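# Set the chocolate muffin and orange shrimp on the plate

## Task

Move the chocolate muffin onto the white plate so it sits upright, and move the big orange shrimp onto that plate too, both clearly inside the rim, and finish with the robot in contact with neither.

## Robot and tools

Robot: two arms, left_arm and right_arm, each ending in a sixteen-motor four-digit hand (index, middle, ring, thumb). right_arm wears a right hand; left_arm wears its mirror image. Fixed cameras cam_high and cam_low look at the table; each arm also carries a fisheye camera (cam_left_wrist, cam_right_wrist, 616x616). The fixed cameras are 672x504.

Frames: the scene frame has its origin at table-top height, halfway between the arms; +z is up, +x points out over the table, +y toward left_arm. Arm bases sit near (0, +0.275, +0.028) m for left_arm and (+0.010, -0.328, +0.011) m for right_arm, nearly unrotated. Every arm pose, target and wrist-camera pose is reported in that arm's own base frame; fixed cameras and the table use the scene frame. Reported hand positions can be a few cm off.

Hand point axes (right hand): +z runs along the straightened fingers toward the tips, +x across the palm away from the thumb, +y outward from the palm face, which lies at y = -0.062 m. Straight fingertips reach about 0.12 m past the hand point. On the left hand +x points toward the thumb instead. A rigid mast near the wrist on the palm side can collide with things.

execute_actions(actions, cameras): actions is a list of actions; each action is a table of 1 to 15 rows, one row per 1/30 s control step; if fewer than 15 rows are given the final row is held. Each row is one flat list of 48 numbers, all in [-1, 1], covering both arms even if one stays still, in this order: left dx, dy, dz, rx, ry, rz; left hand's 16 hinge goals; left current_limit; left speed; then the same 24 for the right arm.
- dx..rz are offsets, not poses: they measure from the arm's Hand target at the start of that action, along that arm's base axes. Every row in an action refers back to that same start, so rows do not add up within an action, but each new action starts from the new target, so sending the same offset again moves further. Scale: 1.0 equals 0.6 m for dx, dy, dz and 180 degrees for the rotation vector rx, ry, rz, which turns the hand about its target position. A translation longer than 1.0 is shortened along its direction. All zeros simply re-asks for the current target.
- Hand hinge goals are absolute positions, each mapped linearly between that hinge's two stops. Order: index_mcp, index_abd, index_pip, index_dip, middle_mcp, middle_abd, middle_pip, middle_dip, ring_mcp, ring_abd, ring_pip, ring_dip, thumb_cmc, thumb_axl, thumb_mcp, thumb_ipl. Straight values: _mcp +0.75, _abd 0.00, _pip +0.58, _dip +0.70, thumb_cmc +0.71 (thumb flat beside palm), thumb_axl +0.68, thumb_mcp +0.23, thumb_ipl +0.17. Lower numbers curl fingers toward the palm; lower thumb_cmc brings the thumb round in front of the palm. A 0 is a real goal, so to leave a hand alone resend its reported hand_goal, hand_current_limit and hand_speed.
- current_limit maps -1..+1 to 0..550 mA (floor 11 mA); speed sets hinge rate at (speed + 1)/2 of 8.5 rad/s. Defaults +0.4 and -0.6; the last values written stay active. A very low limit may not lift a finger.
- cameras: list of names, ["all"] or []. Omitted means all images for an empty actions list, none otherwise. An empty actions list is a pure look.

zoom_image(camera, region): enlarges part of that camera's most recent image; region is [x0, y0, x1, y1] in its pixels from the top-left, at most 504 wide and tall; only cameras in the newest images.

read_manual(section): returns licence text only; no motion.

finished_scene(scene): give the current scene number; it closes the scene irrevocably, so call it only once both objects rest correctly on the plate and the hands are clear.

Results: per arm, end_effector_position (m) and end_effector_quat_wxyz in the base frame; Hand target (last commanded pose after clipping; next offsets count from it); joint positions, velocities (may read "within noise"), torques (include own weight; joints 3 and 4 wrap at ±28 N m); motor temperatures. Per hand, 16 entries each of hand_goal, hand_measured, hand_current_ma (positive pushes toward -1) and hand_state: moving, goal, blocked (at rest away from goal, pressing) or overload.

Motion behaviour: commanded orientation is clipped to within 40 degrees of the current one each step. The hand often stops short of the target and sags lower, more under load; waiting does not help, so send the remaining gap as a further offset, and aim a little high. Tiny moves may not start. To stop pushing into something, command the target back beyond the current hand point. Near the shoulder axis a small move can swing the whole arm.

Gripping: a finger presses only while its goal lies past the object's surface, harder the further past, up to the current limit. Gear friction can keep a grip even after lowering the limit. A motor at 495 mA or more for a total of 5 s shuts down for 10 s and drops whatever it held.

Avoid: letting objects fall or leaving them off the table, releasing things while they move, hitting the table or fixed items hard, any contact or squeezing between the two hands, and overheating (MOTOR HOT appears at 85 °C; at 100 °C the arm goes limp for 30 s or more). Stretched-out poses, holding loads and pushing toward unreachable poses all heat motors, even while you think, and the robot holds its last command meanwhile. Objects can occasionally be nudged by outside disturbances, so check before finishing.

Each tool is called after ">>>" in YAML: its name, and indented under it one key for each argument.

## Session

>>> execute_actions:
  actions: []

Scene clock: 0.00 s.
left_arm: end_effector_position=(+0.2219, -0.5001, +0.2768) hand_goal=(+0.754, +0.000, +0.576, +0.696, +0.754, +0.000, +0.576, +0.696, +0.754, +0.000, +0.576, +0.696, +0.714, +0.678, +0.226, +0.168) hand_measured=(+0.754, +0.000, +0.576, +0.696, +0.754, +0.000, +0.576, +0.696, +0.754, +0.000, +0.576, +0.696, +0.714, +0.678, +0.226, +0.168) hand_current_ma=(+0, +0, +0, +0, +0, +0, +0, +0, +0, +0, +0, +0, +0, +0, +0, +0) hand_state=(goal, goal, goal, goal, goal, goal, goal, goal, goal, goal, goal, goal, goal, goal, goal, goal) hand_current_limit=0.40 hand_speed=-0.60 end_effector_quat_wxyz=(+0.430, +0.690, +0.470, -0.344) | right_arm: end_effector_position=(+0.3550, -0.0292, +0.1940) hand_goal=(+0.754, +0.000, +0.576, +0.696, +0.754, +0.000, +0.576, +0.696, +0.754, +0.000, +0.576, +0.696, +0.714, +0.678, +0.226, +0.168) hand_measured=(+0.754, +0.000, +0.576, +0.696, +0.754, +0.000, +0.576, +0.696, +0.754, +0.000, +0.576, +0.696, +0.714, +0.678, +0.226, +0.168) hand_current_ma=(+0, +0, +0, +0, +0, +0, +0, +0, +0, +0, +0, +0, +0, +0, +0, +0) hand_state=(goal, goal, goal, goal, goal, goal, goal, goal, goal, goal, goal, goal, goal, goal, goal, goal) hand_current_limit=0.40 hand_speed=-0.60 end_effector_quat_wxyz=(-0.351, +0.923, -0.110, +0.111)
Joint positions: left_arm=[-1.155 1.175 0.824 -0.101 0.45 -1.066] | right_arm=[-0.236 1.225 1.077 -1.249 -0.736 1.64]
Joint velocities: within noise
Joint torques (N m): no reading
Motor temperatures (°C): left_arm=[32 32 30 32 33 31] | right_arm=[33 33 32 30 33 35]
Heat: left arm: hottest wrist yaw 33 °C; right arm: hottest wrist roll 35 °C.
Hand target: left_arm +0.2248, -0.5070, +0.3036; +0.450, +0.683, +0.458, -0.348 | right_arm +0.3627, -0.0312, +0.2027; -0.349, +0.923, -0.106, +0.121

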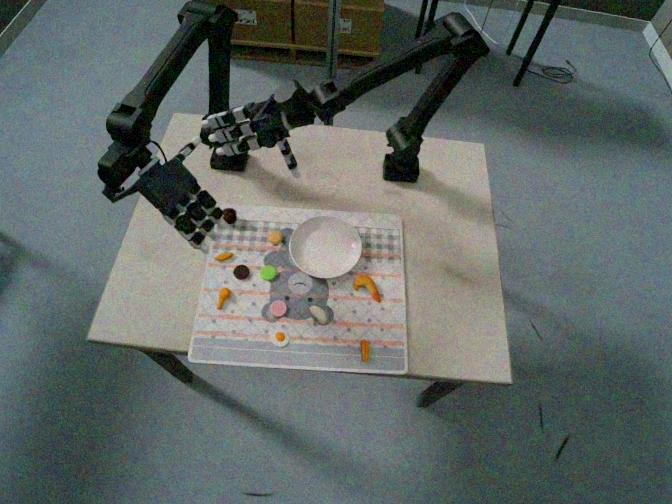

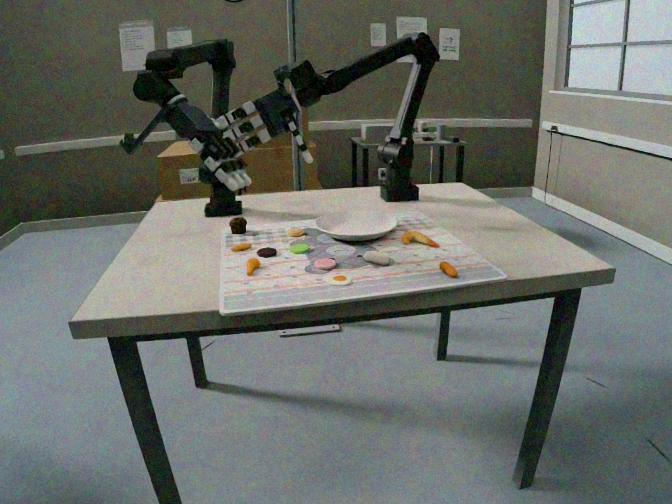

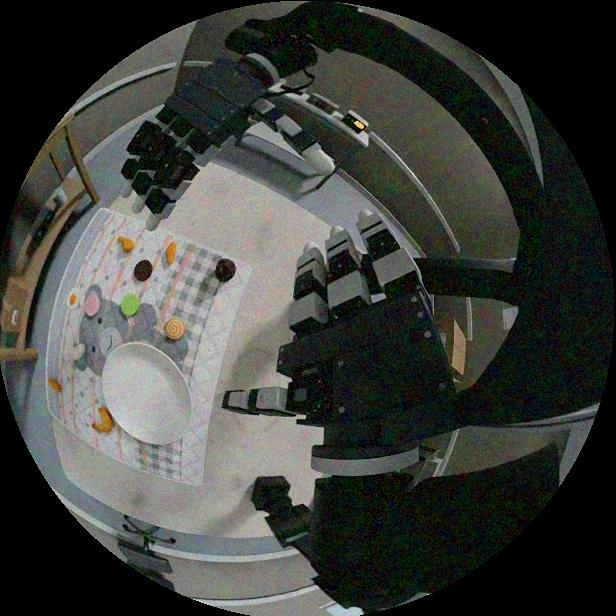

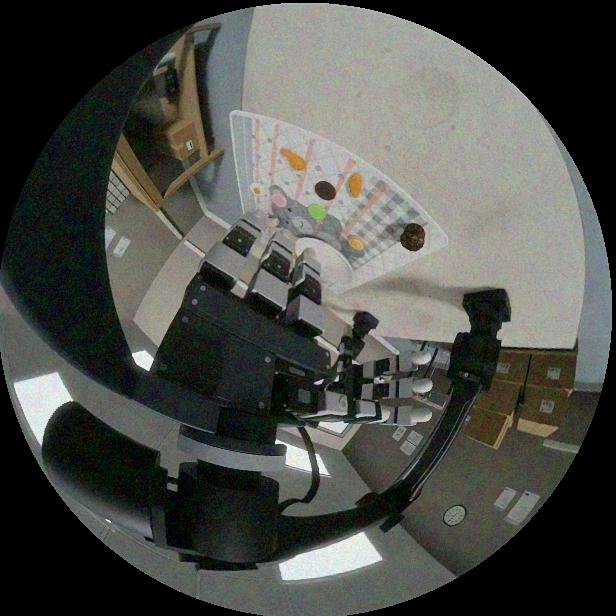

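>>> zoom_image:
  camera: "cam_high"
  region: [180, 180, 430, 380]

>>> zoom_image:
  camera: "cam_low"
  region: [200, 180, 520, 320]

Scaled by 2.016 from the camera's 672x504 image, which has a finer 960x720 frame.

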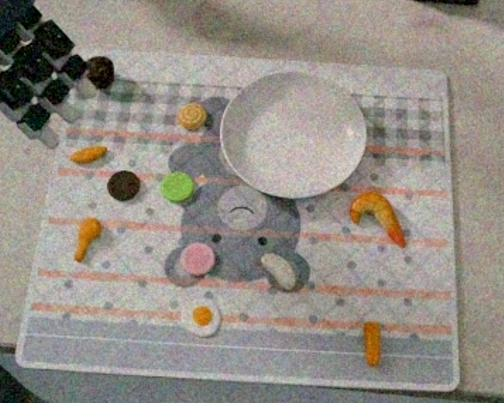

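Scaled by 1.575 from the camera's 672x504 image, which has a finer 960x720 frame.

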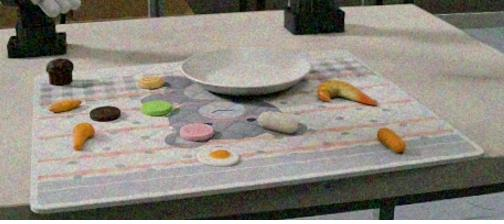

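>>> zoom_image:
  camera: "cam_high"
  region: [330, 260, 410, 320]

>>> zoom_image:
  camera: "cam_low"
  region: [210, 205, 270, 250]

>>> zoom_image:
  camera: "cam_low"
  region: [380, 215, 460, 265]

Scaled by 6.300 from the camera's 672x504 image, which has a finer 960x720 frame.

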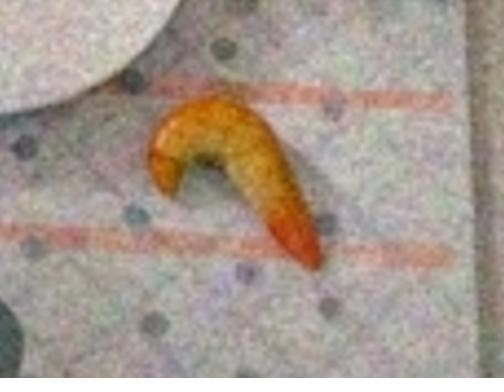

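Scaled by 8.400 from the camera's 672x504 image, which has a finer 960x720 frame.

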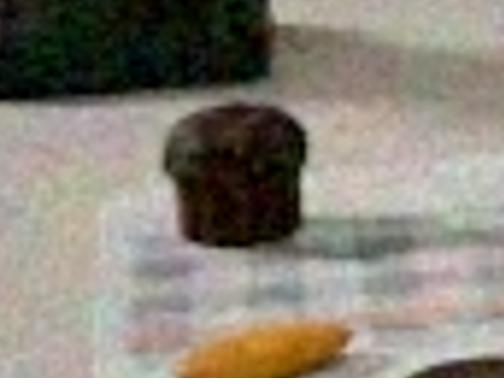

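Scaled by 6.300 from the camera's 672x504 image, which has a finer 960x720 frame.

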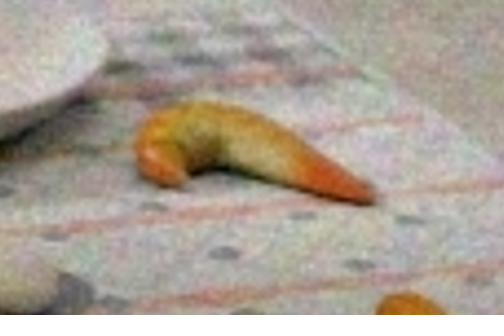

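>>> zoom_image:
  camera: "cam_high"
  region: [190, 110, 270, 190]

>>> zoom_image:
  camera: "cam_high"
  region: [360, 110, 440, 190]

>>> zoom_image:
  camera: "cam_low"
  region: [180, 150, 260, 230]

>>> zoom_image:
  camera: "cam_low"
  region: [360, 130, 440, 210]

Scaled by 6.300 from the camera's 672x504 image, which has a finer 960x720 frame.

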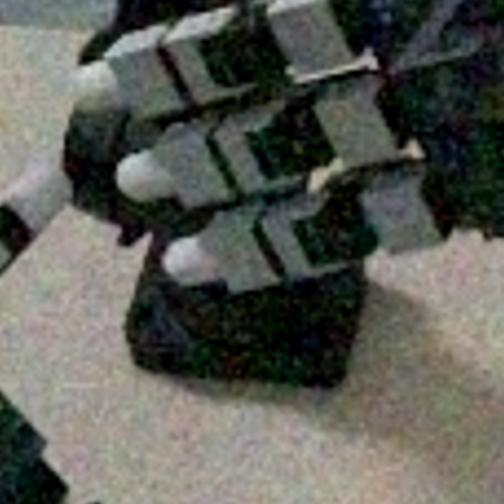

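Scaled by 6.300 from the camera's 672x504 image, which has a finer 960x720 frame.

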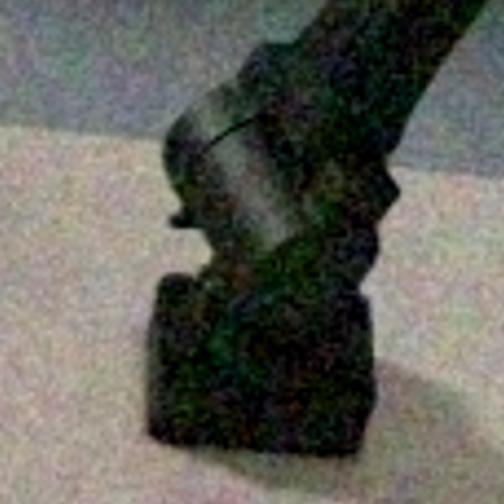

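Scaled by 6.300 from the camera's 672x504 image, which has a finer 960x720 frame.

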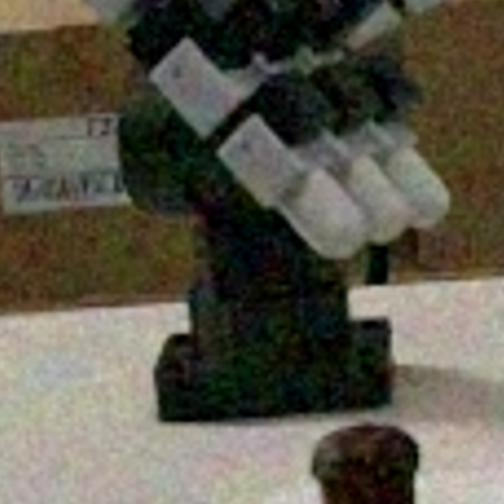

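Scaled by 6.300 from the camera's 672x504 image, which has a finer 960x720 frame.

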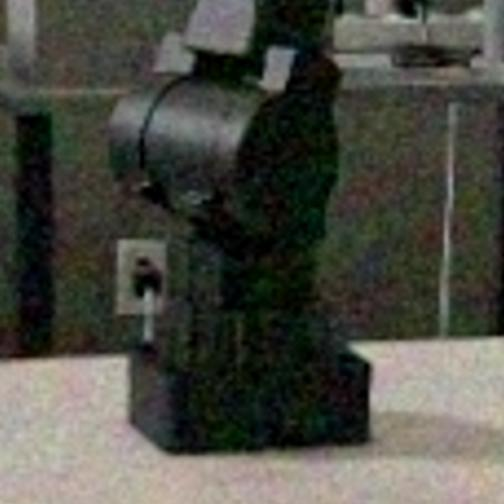

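>>> execute_actions:
  actions:
    - [[0.02,0.08,0.03,0,0,0,1,0,-0.737,0.406,1,0,-0.737,0.406,1,0,0.577,0.696,-0.657,0.677,-0.112,0.168,0.4,-0.6,0,0,0,0,0,0,0.89,0,-0.737,0.406,0.89,0,-0.737,0.406,1,0,0.577,0.696,-0.657,0.677,-0.169,0.168,0.4,-0.6]]
    - [[0.03,0.08,0.02,-0.008,0.07,0.057,1,0,-0.737,0.406,1,0,-0.737,0.406,1,0,0.577,0.696,-0.657,0.677,-0.112,0.168,0.4,-0.6,0,0,0,0,0,0,0.89,0,-0.737,0.406,0.89,0,-0.737,0.406,1,0,0.577,0.696,-0.657,0.677,-0.169,0.168,0.4,-0.6]]
    - [[0.037,0.08,0,-0.008,0.07,0.057,1,0,-0.737,0.406,1,0,-0.737,0.406,1,0,0.577,0.696,-0.657,0.677,-0.112,0.168,0.4,-0.6,0,0,0,0,0,0,0.89,0,-0.737,0.406,0.89,0,-0.737,0.406,1,0,0.577,0.696,-0.657,0.677,-0.169,0.168,0.4,-0.6]]
    - [[0.037,0.08,0,-0.008,0.07,0.057,1,0,-0.737,0.406,1,0,-0.737,0.406,1,0,0.577,0.696,-0.657,0.677,-0.112,0.168,0.4,-0.6,0,0,0,0,0,0,0.89,0,-0.737,0.406,0.89,0,-0.737,0.406,1,0,0.577,0.696,-0.657,0.677,-0.169,0.168,0.4,-0.6]]
  cameras: ["cam_high"]

Scene clock: 465.93 s.
left_arm: end_effector_position=(+0.2918, -0.3119, +0.2926) hand_goal=(+1.000, +0.000, -0.736, +0.406, +1.000, +0.000, -0.736, +0.406, +1.000, +0.000, +0.578, +0.696, -0.656, +0.678, -0.112, +0.168) hand_measured=(+0.998, +0.002, -0.732, +0.408, +0.998, +0.002, -0.732, +0.408, +0.998, +0.002, +0.576, +0.696, -0.640, +0.678, -0.112, +0.168) hand_current_ma=(+0, +0, +1, +0, +0, +0, +1, +0, -1, +0, +0, +0, +9, +0, +0, +0) hand_state=(goal, goal, goal, goal, goal, goal, goal, goal, goal, goal, goal, goal, goal, goal, goal, goal) hand_current_limit=0.40 hand_speed=-0.60 end_effector_quat_wxyz=(+0.355, +0.382, +0.740, -0.425) | right_arm: end_effector_position=(+0.3550, -0.0292, +0.1940) hand_goal=(+0.890, +0.000, -0.736, +0.406, +0.890, +0.000, -0.736, +0.406, +1.000, +0.000, +0.578, +0.696, -0.656, +0.678, -0.168, +0.168) hand_measured=(+0.876, +0.000, -0.730, +0.410, +0.878, +0.000, -0.730, +0.408, +0.982, +0.000, +0.576, +0.696, -0.652, +0.678, -0.168, +0.168) hand_current_ma=(-8, +0, +1, +1, -7, +0, +2, +0, -12, +0, +0, +0, +1, +0, +0, +0) hand_state=(goal, goal, goal, goal, goal, goal, goal, goal, goal, goal, goal, goal, goal, goal, goal, goal) hand_current_limit=0.40 hand_speed=-0.60 end_effector_quat_wxyz=(-0.351, +0.923, -0.110, +0.111)
Joint positions: left_arm=[-0.777 0.854 0.807 -0.417 0.525 -1.723] | right_arm=[-0.236 1.225 1.077 -1.249 -0.736 1.64]
Joint torques (N m): left_arm=[-1.61 -3.9 14.82 1.58 0.32 -0.08] | right_arm=[-0.15 -9.41 10.59 0.72 -0.64 0.04]
Motor temperatures (°C): left_arm=[30 32 40 31 30 29] | right_arm=[31 32 43 29 33 29]
Heat: left arm: hottest elbow 40 °C; right arm: hottest elbow 43 °C.
Hand target: left_arm +0.2992, -0.3150, +0.3336; +0.379, +0.375, +0.726, -0.435 | right_arm +0.3627, -0.0312, +0.2026; -0.349, +0.923, -0.106, +0.121
Off the commanded pose: left_arm 0.042 m, 3 deg | right_arm 0.012 m, 1 deg.
Images, in order (width x height): cam_high 672x504.

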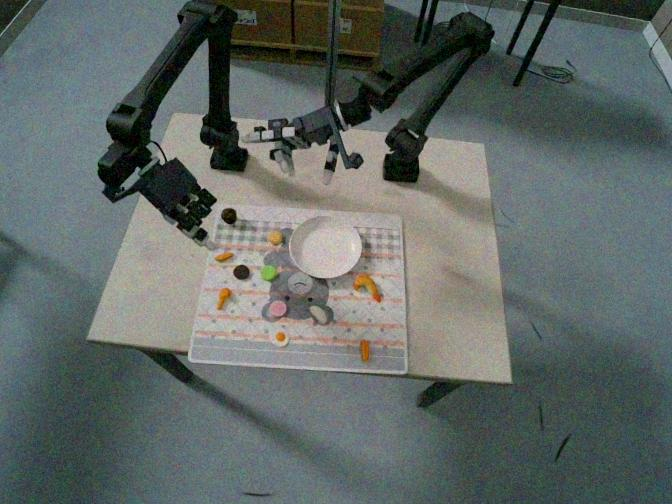

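>>> execute_actions:
  actions:
    - [[0.0436,0.065,-0.011,-0.0081,0.0703,0.0571,1,0,-0.737,0.406,1,0,-0.737,0.406,1,0,0.577,0.696,-0.657,0.677,-0.112,0.168,0.4,-0.6,-0.037,0.031,-0.015,0.0117,0.0046,-0.0255,0.89,0,-0.737,0.406,0.89,0,-0.737,0.406,1,0,0.577,0.696,-0.657,0.677,-0.169,0.168,0.4,-0.6]]
    - [[0.0436,0.065,-0.011,-0.0081,0.0703,0.0571,1,0,-0.737,0.406,1,0,-0.737,0.406,1,0,0.577,0.696,-0.657,0.677,-0.112,0.168,0.4,-0.6,-0.037,0.031,-0.015,0.0117,0.0046,-0.0255,0.89,0,-0.737,0.406,0.89,0,-0.737,0.406,1,0,0.577,0.696,-0.657,0.677,-0.169,0.168,0.4,-0.6]]
    - [[0.0436,0.065,-0.011,-0.0081,0.0703,0.0571,1,0,-0.737,0.406,1,0,-0.737,0.406,1,0,0.577,0.696,-0.657,0.677,-0.112,0.168,0.4,-0.6,-0.037,0.031,-0.015,0.0117,0.0046,-0.0255,0.89,0,-0.737,0.406,0.89,0,-0.737,0.406,1,0,0.577,0.696,-0.657,0.677,-0.169,0.168,0.4,-0.6]]
    - [[0.0436,0.065,-0.011,-0.0081,0.0703,0.0571,1,0,-0.737,0.406,1,0,-0.737,0.406,1,0,0.577,0.696,-0.657,0.677,-0.112,0.168,0.4,-0.6,-0.037,0.031,-0.015,0.0117,0.0046,-0.0255,0.89,0,-0.737,0.406,0.89,0,-0.737,0.406,1,0,0.577,0.696,-0.657,0.677,-0.169,0.168,0.4,-0.6]]
    - [[0.0436,0.065,-0.011,-0.0081,0.0703,0.0571,1,0,-0.737,0.406,1,0,-0.737,0.406,1,0,0.577,0.696,-0.657,0.677,-0.112,0.168,0.4,-0.6,-0.037,0.031,-0.015,0.0117,0.0046,-0.0255,0.89,0,-0.737,0.406,0.89,0,-0.737,0.406,1,0,0.577,0.696,-0.657,0.677,-0.169,0.168,0.4,-0.6]]
  cameras: ["all"]

Scene clock: 504.23 s.
left_arm: end_effector_position=(+0.4201, -0.1167, +0.2773) hand_goal=(+1.000, +0.000, -0.736, +0.406, +1.000, +0.000, -0.736, +0.406, +1.000, +0.000, +0.578, +0.696, -0.656, +0.678, -0.112, +0.168) hand_measured=(+0.994, +0.002, -0.732, +0.408, +0.996, +0.002, -0.732, +0.408, +0.994, +0.002, +0.576, +0.696, -0.654, +0.678, -0.112, +0.168) hand_current_ma=(-1, +0, +1, +0, -1, +0, +1, +0, -2, +0, +0, +0, +0, +0, +0, +0) hand_state=(goal, goal, goal, goal, goal, goal, goal, goal, goal, goal, goal, goal, goal, goal, goal, goal) hand_current_limit=0.40 hand_speed=-0.60 end_effector_quat_wxyz=(+0.043, -0.122, +0.899, -0.418) | right_arm: end_effector_position=(+0.2580, +0.0584, +0.1595) hand_goal=(+0.890, +0.000, -0.736, +0.406, +0.890, +0.000, -0.736, +0.406, +1.000, +0.000, +0.578, +0.696, -0.656, +0.678, -0.168, +0.168) hand_measured=(+0.876, +0.000, -0.732, +0.410, +0.878, +0.000, -0.730, +0.408, +0.982, +0.000, +0.576, +0.696, -0.654, +0.678, -0.168, +0.168) hand_current_ma=(-7, +0, +1, +1, -6, +0, +1, +0, -11, +0, +0, +0, +0, +0, +0, +0) hand_state=(goal, goal, goal, goal, goal, goal, goal, goal, goal, goal, goal, goal, goal, goal, goal, goal) hand_current_limit=0.40 hand_speed=-0.60 end_effector_quat_wxyz=(-0.442, +0.869, -0.202, +0.093)
Joint positions: left_arm=[-0.081 1.389 1.41 -1.238 0.809 -2.075] | right_arm=[-0.136 0.906 0.718 -1 -0.88 2.074]
Joint torques (N m): left_arm=[-2.43 -10.23 13.07 0.29 0.89 -0.15] | right_arm=[0.15 -5.83 8.25 0.66 -0.85 0.15]
Heat: left arm: hottest elbow 42 °C; right arm: hottest elbow 43 °C.
Hand target: left_arm +0.4301, -0.1199, +0.3006; +0.119, -0.258, +0.869, -0.405 | right_arm +0.2516, +0.0619, +0.1577; -0.397, +0.852, -0.310, +0.145
Off the commanded pose: left_arm 0.026 m, 18 deg | right_arm 0.007 m, 15 deg.
joint sent to its limit (left arm) — joint 6 (wrist roll), lower limit. The joint targets are off in orientation, not in position.
joint sent to its limit (right arm) — joint 6 (wrist roll), upper limit. The joint targets are off in orientation, not in position.
camera_calibration:
cam_left_wrist: T_world_to_cam=[[0.881461, -0.224035, 0.415735, -0.540017], [-0.397236, 0.124354, 0.909252, -0.121353], [-0.255403, -0.966615, 0.0206183, 0.11128], [0, 0, 0, 1]] pos_world=[0.456219, 0.00167325, 0.33255]
cam_right_wrist: T_world_to_cam=[[-0.841373, -0.00231517, -0.540451, 0.338426], [-0.539004, -0.0696423, 0.839419, -0.0389216], [-0.0395816, 0.997569, 0.0573472, 0.0695324], [0, 0, 0, 1]] pos_world=[0.266515, -0.0712904, 0.211586]

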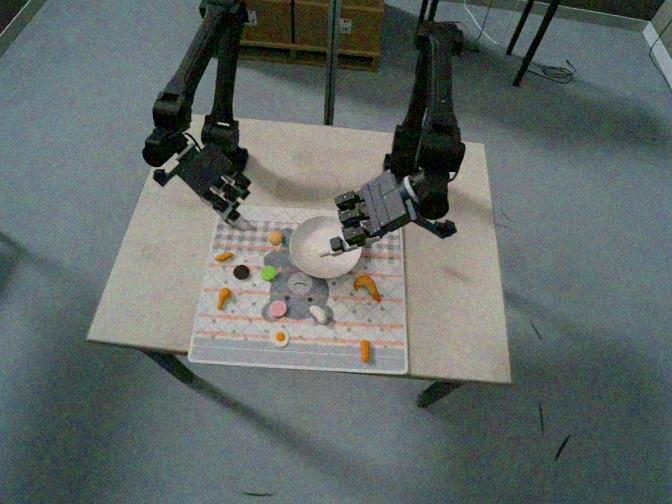

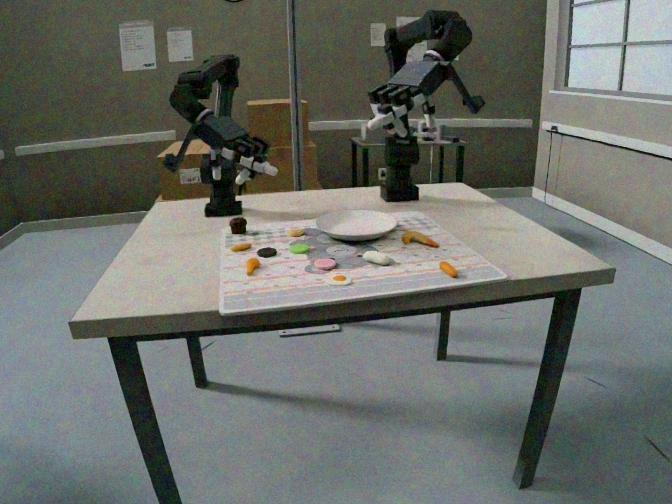

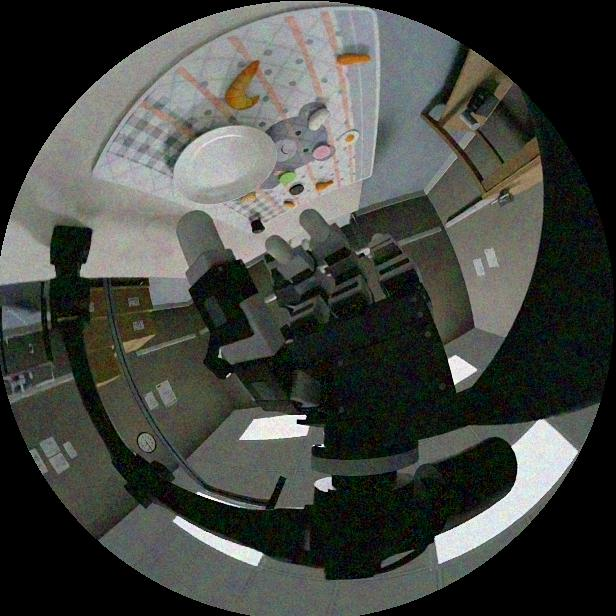

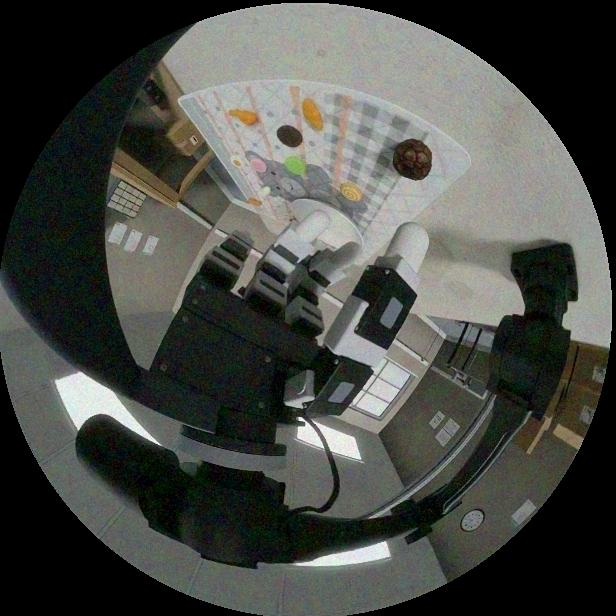

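>>> execute_actions:
  actions:
    - [[-0.04,0.1,0.02,0,0,-0.06,1,0,-0.737,0.406,1,0,-0.737,0.406,1,0,0.577,0.696,-0.657,0.677,-0.112,0.168,0.4,-0.6,0,0,-0.01,0,0,0.06,0.89,0,-0.737,0.406,0.89,0,-0.737,0.406,1,0,0.577,0.696,-0.657,0.677,-0.169,0.168,0.4,-0.6]]
    - [[-0.04,0.1,0.02,0,0,-0.06,1,0,-0.737,0.406,1,0,-0.737,0.406,1,0,0.577,0.696,-0.657,0.677,-0.112,0.168,0.4,-0.6,-0.005,0,-0.01,0,0,0.06,0.89,0,-0.737,0.406,0.89,0,-0.737,0.406,1,0,0.577,0.696,-0.657,0.677,-0.169,0.168,0.4,-0.6]]
    - [[-0.04,0.1,0.02,0,0,-0.06,1,0,-0.737,0.406,1,0,-0.737,0.406,1,0,0.577,0.696,-0.657,0.677,-0.112,0.168,0.4,-0.6,-0.005,0.003,-0.01,0,0,0.058,0.89,0,-0.737,0.406,0.89,0,-0.737,0.406,1,0,0.577,0.696,-0.657,0.677,-0.169,0.168,0.4,-0.6]]
  cameras: ["all"]

Scene clock: 639.30 s.
left_arm: end_effector_position=(+0.3578, +0.0597, +0.3316) hand_goal=(+1.000, +0.000, -0.736, +0.406, +1.000, +0.000, -0.736, +0.406, +1.000, +0.000, +0.578, +0.696, -0.656, +0.678, -0.112, +0.168) hand_measured=(+0.994, +0.002, -0.732, +0.408, +0.996, +0.002, -0.732, +0.408, +0.992, +0.002, +0.576, +0.696, -0.654, +0.678, -0.112, +0.168) hand_current_ma=(-2, +0, +1, +0, -1, +0, +1, +0, -3, +0, +0, +0, +0, +0, +0, +0) hand_state=(goal, goal, goal, goal, goal, goal, goal, goal, goal, goal, goal, goal, goal, goal, goal, goal) hand_current_limit=0.40 hand_speed=-0.60 end_effector_quat_wxyz=(+0.131, -0.081, +0.919, -0.363) | right_arm: end_effector_position=(+0.2307, +0.0637, +0.1268) hand_goal=(+0.890, +0.000, -0.736, +0.406, +0.890, +0.000, -0.736, +0.406, +1.000, +0.000, +0.578, +0.696, -0.656, +0.678, -0.168, +0.168) hand_measured=(+0.876, +0.000, -0.732, +0.410, +0.878, +0.000, -0.730, +0.408, +0.982, +0.000, +0.576, +0.696, -0.654, +0.678, -0.168, +0.168) hand_current_ma=(-7, +0, +1, +1, -6, +0, +1, +0, -11, +0, +0, +0, +0, +0, +0, +0) hand_state=(goal, goal, goal, goal, goal, goal, goal, goal, goal, goal, goal, goal, goal, goal, goal, goal) hand_current_limit=0.40 hand_speed=-0.60 end_effector_quat_wxyz=(-0.420, +0.904, -0.075, +0.019)
Joint positions: left_arm=[0.337 1.26 1.465 -1.679 0.788 -1.451] | right_arm=[-0.066 1.004 0.713 -1.208 -0.865 1.703]
Joint torques (N m): left_arm=[-2.37 -7.53 9.1 -0.1 0.73 0.17] | right_arm=[0.03 -4.25 11.73 0.03 -0.89 -0.03]
Motor temperatures (°C): left_arm=[30 32 46 30 31 29] | right_arm=[31 31 40 28 33 29]
Heat: left arm: hottest elbow 46 °C; right arm: hottest elbow 40 °C.
Hand target: left_arm +0.3580, +0.0600, +0.3367; +0.002, -0.005, +0.907, -0.422 | right_arm +0.2456, +0.0637, +0.1396; -0.421, +0.904, -0.063, +0.029
Off the commanded pose: left_arm 0.005 m, 19 deg | right_arm 0.020 m, 2 deg.
joint sent to its limit (left arm) — joint 4 (wrist pitch), lower limit. The joint targets are off in orientation, not in position.
camera_calibration:
cam_left_wrist: T_world_to_cam=[[0.797664, -0.290402, 0.528582, -0.471489], [-0.551859, 0.00208197, 0.833935, -0.129836], [-0.243277, -0.956903, -0.1586, 0.319224], [0, 0, 0, 1]] pos_world=[0.382098, 0.168815, 0.408124]
cam_right_wrist: T_world_to_cam=[[-0.814802, -0.285479, -0.504578, 0.305191], [-0.476508, -0.16595, 0.863366, -0.0370722], [-0.330207, 0.943908, -0.000816518, 0.142774], [0, 0, 0, 1]] pos_world=[0.27815, -0.0537919, 0.186116]

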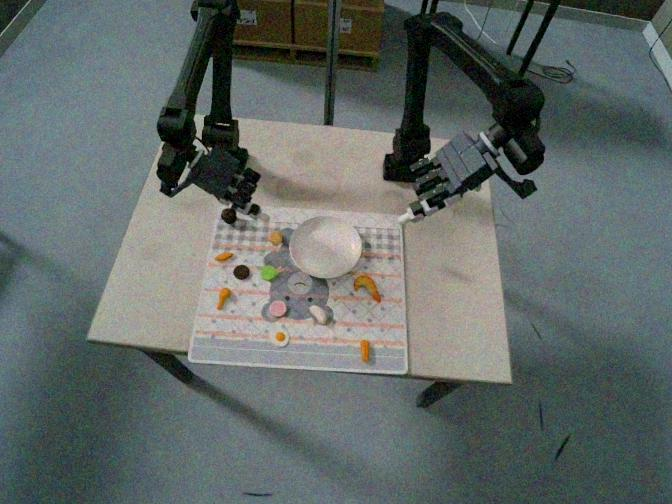

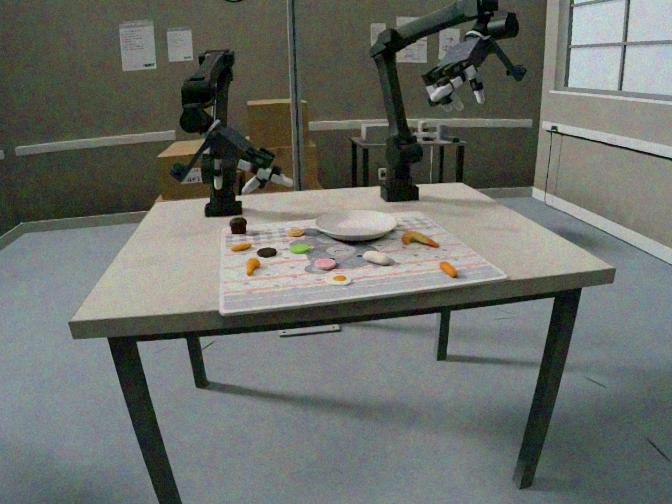

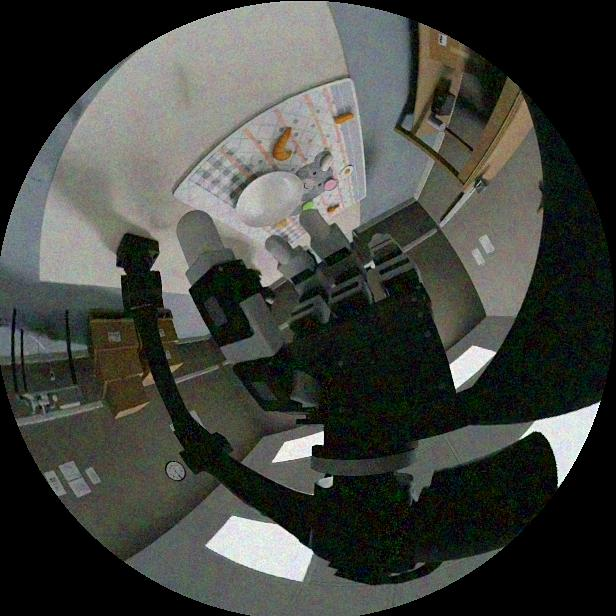

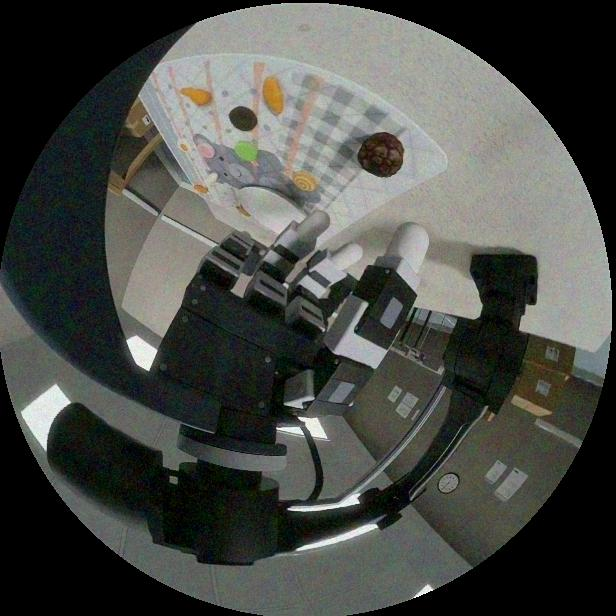

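>>> execute_actions:
  actions:
    - [[0,0.02,0,0,0,-0.03,1,0,-0.737,0.406,1,0,-0.737,0.406,1,0,0.577,0.696,-0.657,0.677,-0.112,0.168,0.4,-0.6,0.02,0.001,-0.01,0,0,0,0.89,0,-0.737,0.406,0.89,0,-0.737,0.406,1,0,0.577,0.696,-0.657,0.677,-0.169,0.168,0.4,-0.6]]
    - [[0,0,0,0,0,-0.03,1,0,-0.737,0.406,1,0,-0.737,0.406,1,0,0.577,0.696,-0.657,0.677,-0.112,0.168,0.4,-0.6,0.022,0.002,-0.03,0,0,0,0.89,0,-0.737,0.406,0.89,0,-0.737,0.406,1,0,0.577,0.696,-0.657,0.677,-0.169,0.168,0.4,-0.6]]
    - [[0,0,0,0,0,0,1,0,-0.737,0.406,1,0,-0.737,0.406,1,0,0.577,0.696,-0.657,0.677,-0.112,0.168,0.4,-0.6,0,0,-0.04,0,0,0,0.89,0,-0.737,0.406,0.89,0,-0.737,0.406,1,0,0.577,0.696,-0.657,0.677,-0.169,0.168,0.4,-0.6]]
  cameras: ["cam_right_wrist","cam_low"]

Scene clock: 666.87 s.
left_arm: end_effector_position=(+0.3608, +0.0757, +0.3261) hand_goal=(+1.000, +0.000, -0.736, +0.406, +1.000, +0.000, -0.736, +0.406, +1.000, +0.000, +0.578, +0.696, -0.656, +0.678, -0.112, +0.168) hand_measured=(+0.994, +0.002, -0.732, +0.408, +0.996, +0.002, -0.732, +0.408, +0.992, +0.002, +0.576, +0.696, -0.654, +0.678, -0.112, +0.168) hand_current_ma=(-2, +0, +1, +0, -1, +0, +1, +0, -3, +0, +0, +0, +0, +0, +0, +0) hand_state=(goal, goal, goal, goal, goal, goal, goal, goal, goal, goal, goal, goal, goal, goal, goal, goal) hand_current_limit=0.40 hand_speed=-0.60 end_effector_quat_wxyz=(+0.144, -0.021, +0.936, -0.321) | right_arm: end_effector_position=(+0.2697, +0.0636, +0.0959) hand_goal=(+0.890, +0.000, -0.736, +0.406, +0.890, +0.000, -0.736, +0.406, +1.000, +0.000, +0.578, +0.696, -0.656, +0.678, -0.168, +0.168) hand_measured=(+0.876, +0.000, -0.732, +0.410, +0.878, +0.000, -0.730, +0.408, +0.982, +0.000, +0.576, +0.696, -0.654, +0.678, -0.168, +0.168) hand_current_ma=(-7, +0, +1, +1, -6, +0, +1, +0, -11, +0, +0, +0, +0, +0, +0, +0) hand_state=(goal, goal, goal, goal, goal, goal, goal, goal, goal, goal, goal, goal, goal, goal, goal, goal) hand_current_limit=0.40 hand_speed=-0.60 end_effector_quat_wxyz=(-0.421, +0.904, -0.063, +0.035)
Joint positions: left_arm=[0.336 1.251 1.452 -1.679 0.714 -1.315] | right_arm=[-0.059 1.134 0.713 -1.04 -0.867 1.702]
Joint torques (N m): left_arm=[-3.02 -8.76 8.96 -0.06 0.63 0.13] | right_arm=[0.32 -5.83 8.06 0.88 -0.81 0.09]
Heat: left arm: hottest elbow 42 °C; right arm: hottest elbow 42 °C.
Hand target: left_arm +0.3581, +0.0720, +0.3367; -0.038, +0.081, +0.903, -0.420 | right_arm +0.2708, +0.0656, +0.0916; -0.421, +0.904, -0.063, +0.029
Off the commanded pose: left_arm 0.012 m, 27 deg | right_arm 0.005 m, 1 deg.
joint sent to its limit (left arm) — joint 4 (wrist pitch), lower limit. The joint targets are off in orientation, not in position.
camera_calibration:
cam_right_wrist: T_world_to_cam=[[-0.792624, -0.292008, -0.535236, 0.318814], [-0.50776, -0.169834, 0.844592, 0.0185798], [-0.337529, 0.941216, -0.0136554, 0.159201], [0, 0, 0, 1]] pos_world=[0.315869, -0.0535906, 0.157122]
Images, in order (width x height): cam_low 672x504, cam_right_wrist 616x616.

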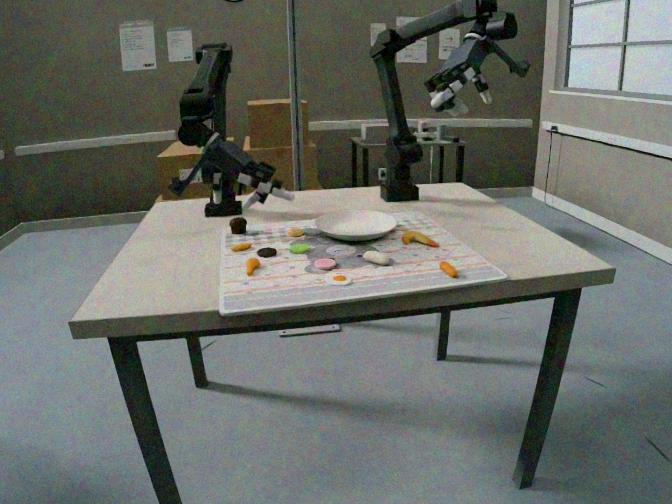

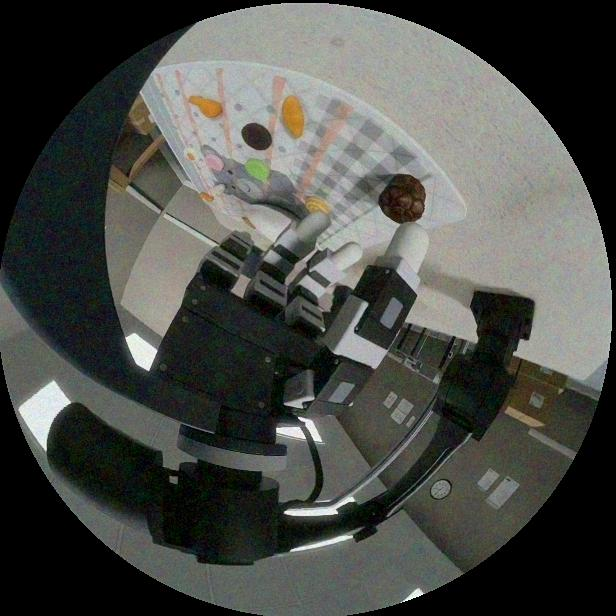

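>>> execute_actions:
  actions:
    - [[0,0,0,0,0,0,1,0,-0.737,0.406,1,0,-0.737,0.406,1,0,0.577,0.696,-0.657,0.677,-0.112,0.168,0.4,-0.6,-0.022,0,-0.01,0,0,0,0.89,0,-0.737,0.406,0.89,0,-0.737,0.406,1,0,0.577,0.696,-0.657,0.677,-0.169,0.168,0.4,-0.6]]
    - [[0,0,0,0,0,0,1,0,-0.737,0.406,1,0,-0.737,0.406,1,0,0.577,0.696,-0.657,0.677,-0.112,0.168,0.4,-0.6,0,0,-0.04,0,0,0,0.89,0,-0.737,0.406,0.89,0,-0.737,0.406,1,0,0.577,0.696,-0.657,0.677,-0.169,0.168,0.4,-0.6]]
    - [[0,0,0,0,0,0,1,0,-0.737,0.406,1,0,-0.737,0.406,1,0,0.577,0.696,-0.657,0.677,-0.112,0.168,0.4,-0.6,0,0,-0.03,0,0,0,0.89,0,-0.737,0.406,0.89,0,-0.737,0.406,1,0,0.577,0.696,-0.657,0.677,-0.169,0.168,0.4,-0.6]]
  cameras: ["cam_right_wrist","cam_low"]

>>> zoom_image:
  camera: "cam_right_wrist"
  region: [260, 140, 480, 340]

>>> zoom_image:
  camera: "cam_low"
  region: [180, 150, 310, 260]

Scene clock: 688.50 s.
left_arm: end_effector_position=(+0.3609, +0.0757, +0.3261) hand_goal=(+1.000, +0.000, -0.736, +0.406, +1.000, +0.000, -0.736, +0.406, +1.000, +0.000, +0.578, +0.696, -0.656, +0.678, -0.112, +0.168) hand_measured=(+0.994, +0.002, -0.732, +0.408, +0.996, +0.002, -0.732, +0.408, +0.992, +0.002, +0.576, +0.696, -0.654, +0.678, -0.112, +0.168) hand_current_ma=(-2, +0, +1, +0, -1, +0, +1, +0, -3, +0, +0, +0, +0, +0, +0, +0) hand_state=(goal, goal, goal, goal, goal, goal, goal, goal, goal, goal, goal, goal, goal, goal, goal, goal) hand_current_limit=0.40 hand_speed=-0.60 end_effector_quat_wxyz=(+0.144, -0.021, +0.936, -0.321) | right_arm: end_effector_position=(+0.2606, +0.0641, +0.0505) hand_goal=(+0.890, +0.000, -0.736, +0.406, +0.890, +0.000, -0.736, +0.406, +1.000, +0.000, +0.578, +0.696, -0.656, +0.678, -0.168, +0.168) hand_measured=(+0.876, +0.000, -0.732, +0.410, +0.878, +0.000, -0.730, +0.408, +0.982, +0.000, +0.576, +0.696, -0.654, +0.678, -0.168, +0.168) hand_current_ma=(-7, +0, +1, +1, -6, +0, +1, +0, -11, +0, +0, +0, +0, +0, +0, +0) hand_state=(goal, goal, goal, goal, goal, goal, goal, goal, goal, goal, goal, goal, goal, goal, goal, goal) hand_current_limit=0.40 hand_speed=-0.60 end_effector_quat_wxyz=(-0.421, +0.904, -0.062, +0.037)
Joint positions: left_arm=[0.336 1.251 1.452 -1.679 0.714 -1.314] | right_arm=[-0.059 1.177 0.609 -0.888 -0.867 1.702]
Joint torques (N m): left_arm=[-3.02 -8.88 8.92 -0.08 0.63 0.16] | right_arm=[0.21 -5.83 6.91 0.99 -0.81 0.05]
Motor temperatures (°C): left_arm=[30 32 40 30 30 29] | right_arm=[31 31 41 28 33 29]
Heat: left arm: hottest elbow 40 °C; right arm: hottest elbow 41 °C.
Hand target: left_arm +0.3581, +0.0720, +0.3367; -0.038, +0.080, +0.903, -0.420 | right_arm +0.2577, +0.0655, +0.0437; -0.421, +0.904, -0.063, +0.029
Off the commanded pose: left_arm 0.012 m, 27 deg | right_arm 0.008 m, 1 deg.
joint sent to its limit (left arm) — joint 4 (wrist pitch), lower limit. The joint targets are off in orientation, not in position.
camera_calibration:
cam_right_wrist: T_world_to_cam=[[-0.789764, -0.292227, -0.53933, 0.286893], [-0.51222, -0.169576, 0.841947, 0.0536254], [-0.337497, 0.941195, -0.0157599, 0.155039], [0, 0, 0, 1]] pos_world=[0.306371, -0.0529907, 0.112023]
Images, in order (width x height): cam_low 672x504, cam_right_wrist 616x616.

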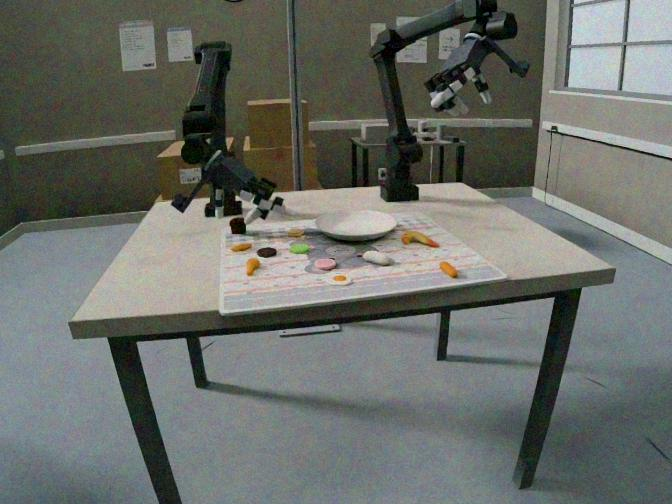

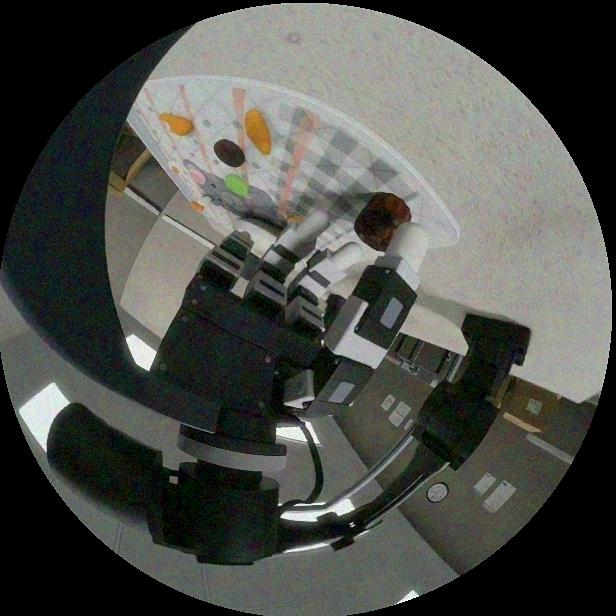

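Scaled by 2.291 from the camera's 616x616 image, which has a finer 880x880 frame.

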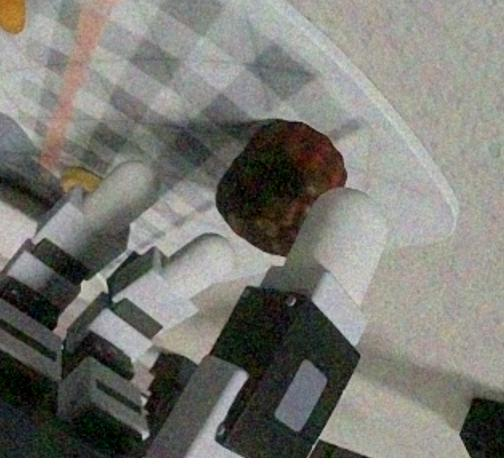

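Scaled by 3.877 from the camera's 672x504 image, which has a finer 960x720 frame.

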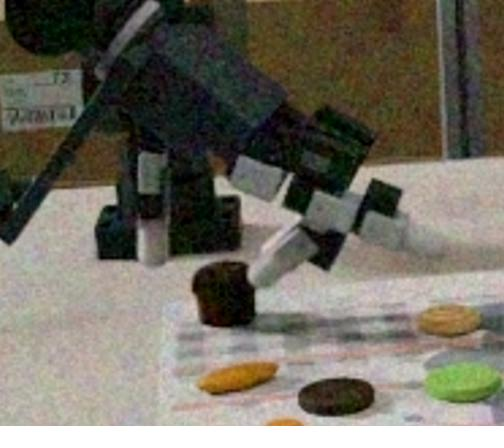

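>>> execute_actions:
  actions:
    - [[0,0,0,0,0,0,1,0,-0.737,0.406,1,0,-0.737,0.406,1,0,0.577,0.696,-0.657,0.677,-0.112,0.168,0.4,-0.6,-0.007,0,-0.02,0,0,0,0.89,0,-0.737,0.406,0.89,0,-0.737,0.406,1,0,0.577,0.696,-0.657,0.677,-0.169,0.168,0.4,-0.6]]
    - [[0,0,0,0,0,0,1,0,-0.737,0.406,1,0,-0.737,0.406,1,0,0.577,0.696,-0.657,0.677,-0.112,0.168,0.4,-0.6,0,0,-0.03,0,0,0,0.89,0,-0.737,0.406,0.89,0,-0.737,0.406,1,0,0.577,0.696,-0.657,0.677,-0.169,0.168,0.4,-0.6]]
  cameras: ["cam_right_wrist","cam_low"]

>>> zoom_image:
  camera: "cam_low"
  region: [180, 150, 310, 260]

>>> zoom_image:
  camera: "cam_right_wrist"
  region: [260, 140, 480, 340]

Scene clock: 708.43 s.
left_arm: end_effector_position=(+0.3609, +0.0757, +0.3261) hand_goal=(+1.000, +0.000, -0.736, +0.406, +1.000, +0.000, -0.736, +0.406, +1.000, +0.000, +0.578, +0.696, -0.656, +0.678, -0.112, +0.168) hand_measured=(+0.994, +0.002, -0.732, +0.408, +0.996, +0.002, -0.732, +0.408, +0.992, +0.002, +0.576, +0.696, -0.654, +0.678, -0.112, +0.168) hand_current_ma=(-2, +0, +1, +0, -1, +0, +1, +0, -3, +0, +0, +0, +0, +0, +0, +0) hand_state=(goal, goal, goal, goal, goal, goal, goal, goal, goal, goal, goal, goal, goal, goal, goal, goal) hand_current_limit=0.40 hand_speed=-0.60 end_effector_quat_wxyz=(+0.144, -0.021, +0.936, -0.321) | right_arm: end_effector_position=(+0.2569, +0.0643, +0.0204) hand_goal=(+0.890, +0.000, -0.736, +0.406, +0.890, +0.000, -0.736, +0.406, +1.000, +0.000, +0.578, +0.696, -0.656, +0.678, -0.168, +0.168) hand_measured=(+0.876, +0.000, -0.732, +0.410, +0.878, +0.000, -0.730, +0.408, +0.982, +0.000, +0.576, +0.696, -0.654, +0.678, -0.168, +0.168) hand_current_ma=(-7, +0, +1, +1, -6, +0, +1, +0, -11, +0, +0, +0, +0, +0, +0, +0) hand_state=(goal, goal, goal, goal, goal, goal, goal, goal, goal, goal, goal, goal, goal, goal, goal, goal) hand_current_limit=0.40 hand_speed=-0.60 end_effector_quat_wxyz=(-0.421, +0.904, -0.062, +0.037)
Joint positions: left_arm=[0.336 1.251 1.452 -1.679 0.714 -1.314] | right_arm=[-0.059 1.232 0.555 -0.779 -0.867 1.702]
Joint torques (N m): left_arm=[-3.02 -8.82 8.96 -0.09 0.64 0.17] | right_arm=[0.09 -5.95 6.35 0.9 -0.82 0.04]
Heat: left arm: hottest elbow 40 °C; right arm: hottest elbow 39 °C.
Hand target: left_arm +0.3581, +0.0720, +0.3367; -0.038, +0.080, +0.903, -0.420 | right_arm +0.2535, +0.0655, +0.0137; -0.421, +0.904, -0.063, +0.029
Off the commanded pose: left_arm 0.012 m, 27 deg | right_arm 0.008 m, 1 deg.
joint sent to its limit (left arm) — joint 4 (wrist pitch), lower limit. The joint targets are off in orientation, not in position.
camera_calibration:
cam_right_wrist: T_world_to_cam=[[-0.790211, -0.292208, -0.538684, 0.267825], [-0.511526, -0.169591, 0.842366, 0.0769458], [-0.337502, 0.941198, -0.0154592, 0.153103], [0, 0, 0, 1]] pos_world=[0.30267, -0.0527907, 0.0818233]
Images, in order (width x height): cam_low 672x504, cam_right_wrist 616x616.

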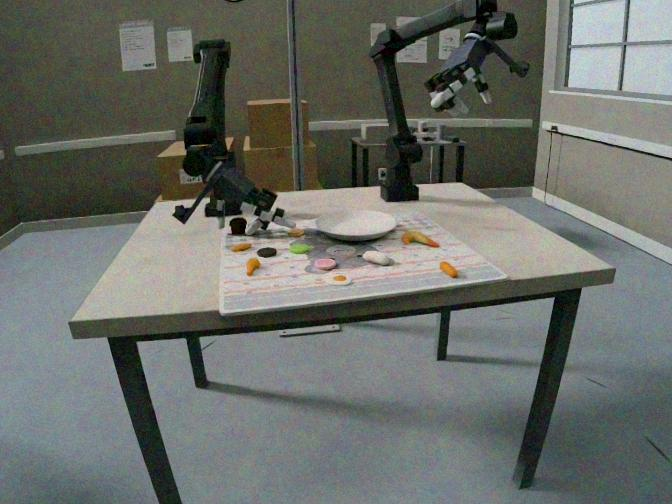

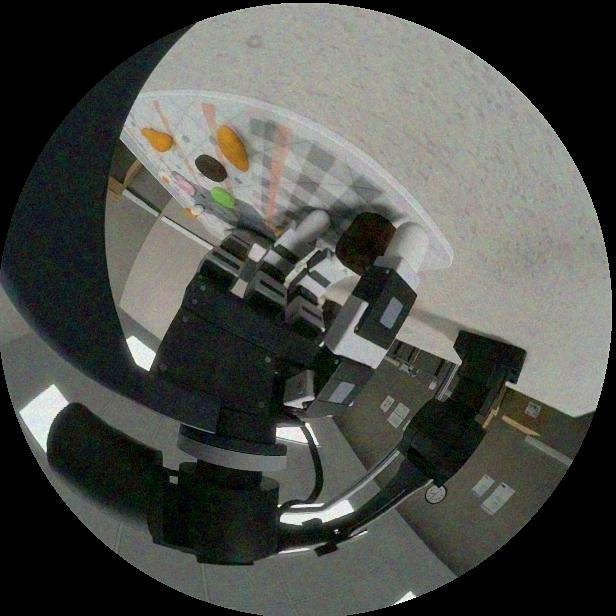

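Scaled by 3.877 from the camera's 672x504 image, which has a finer 960x720 frame.

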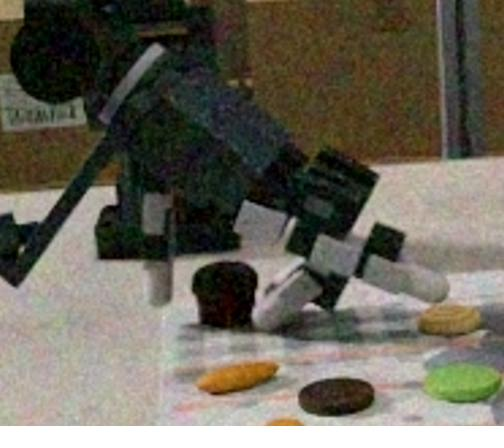

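Scaled by 2.291 from the camera's 616x616 image, which has a finer 880x880 frame.

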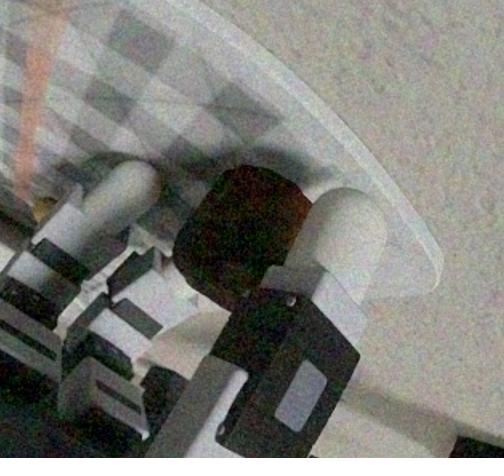

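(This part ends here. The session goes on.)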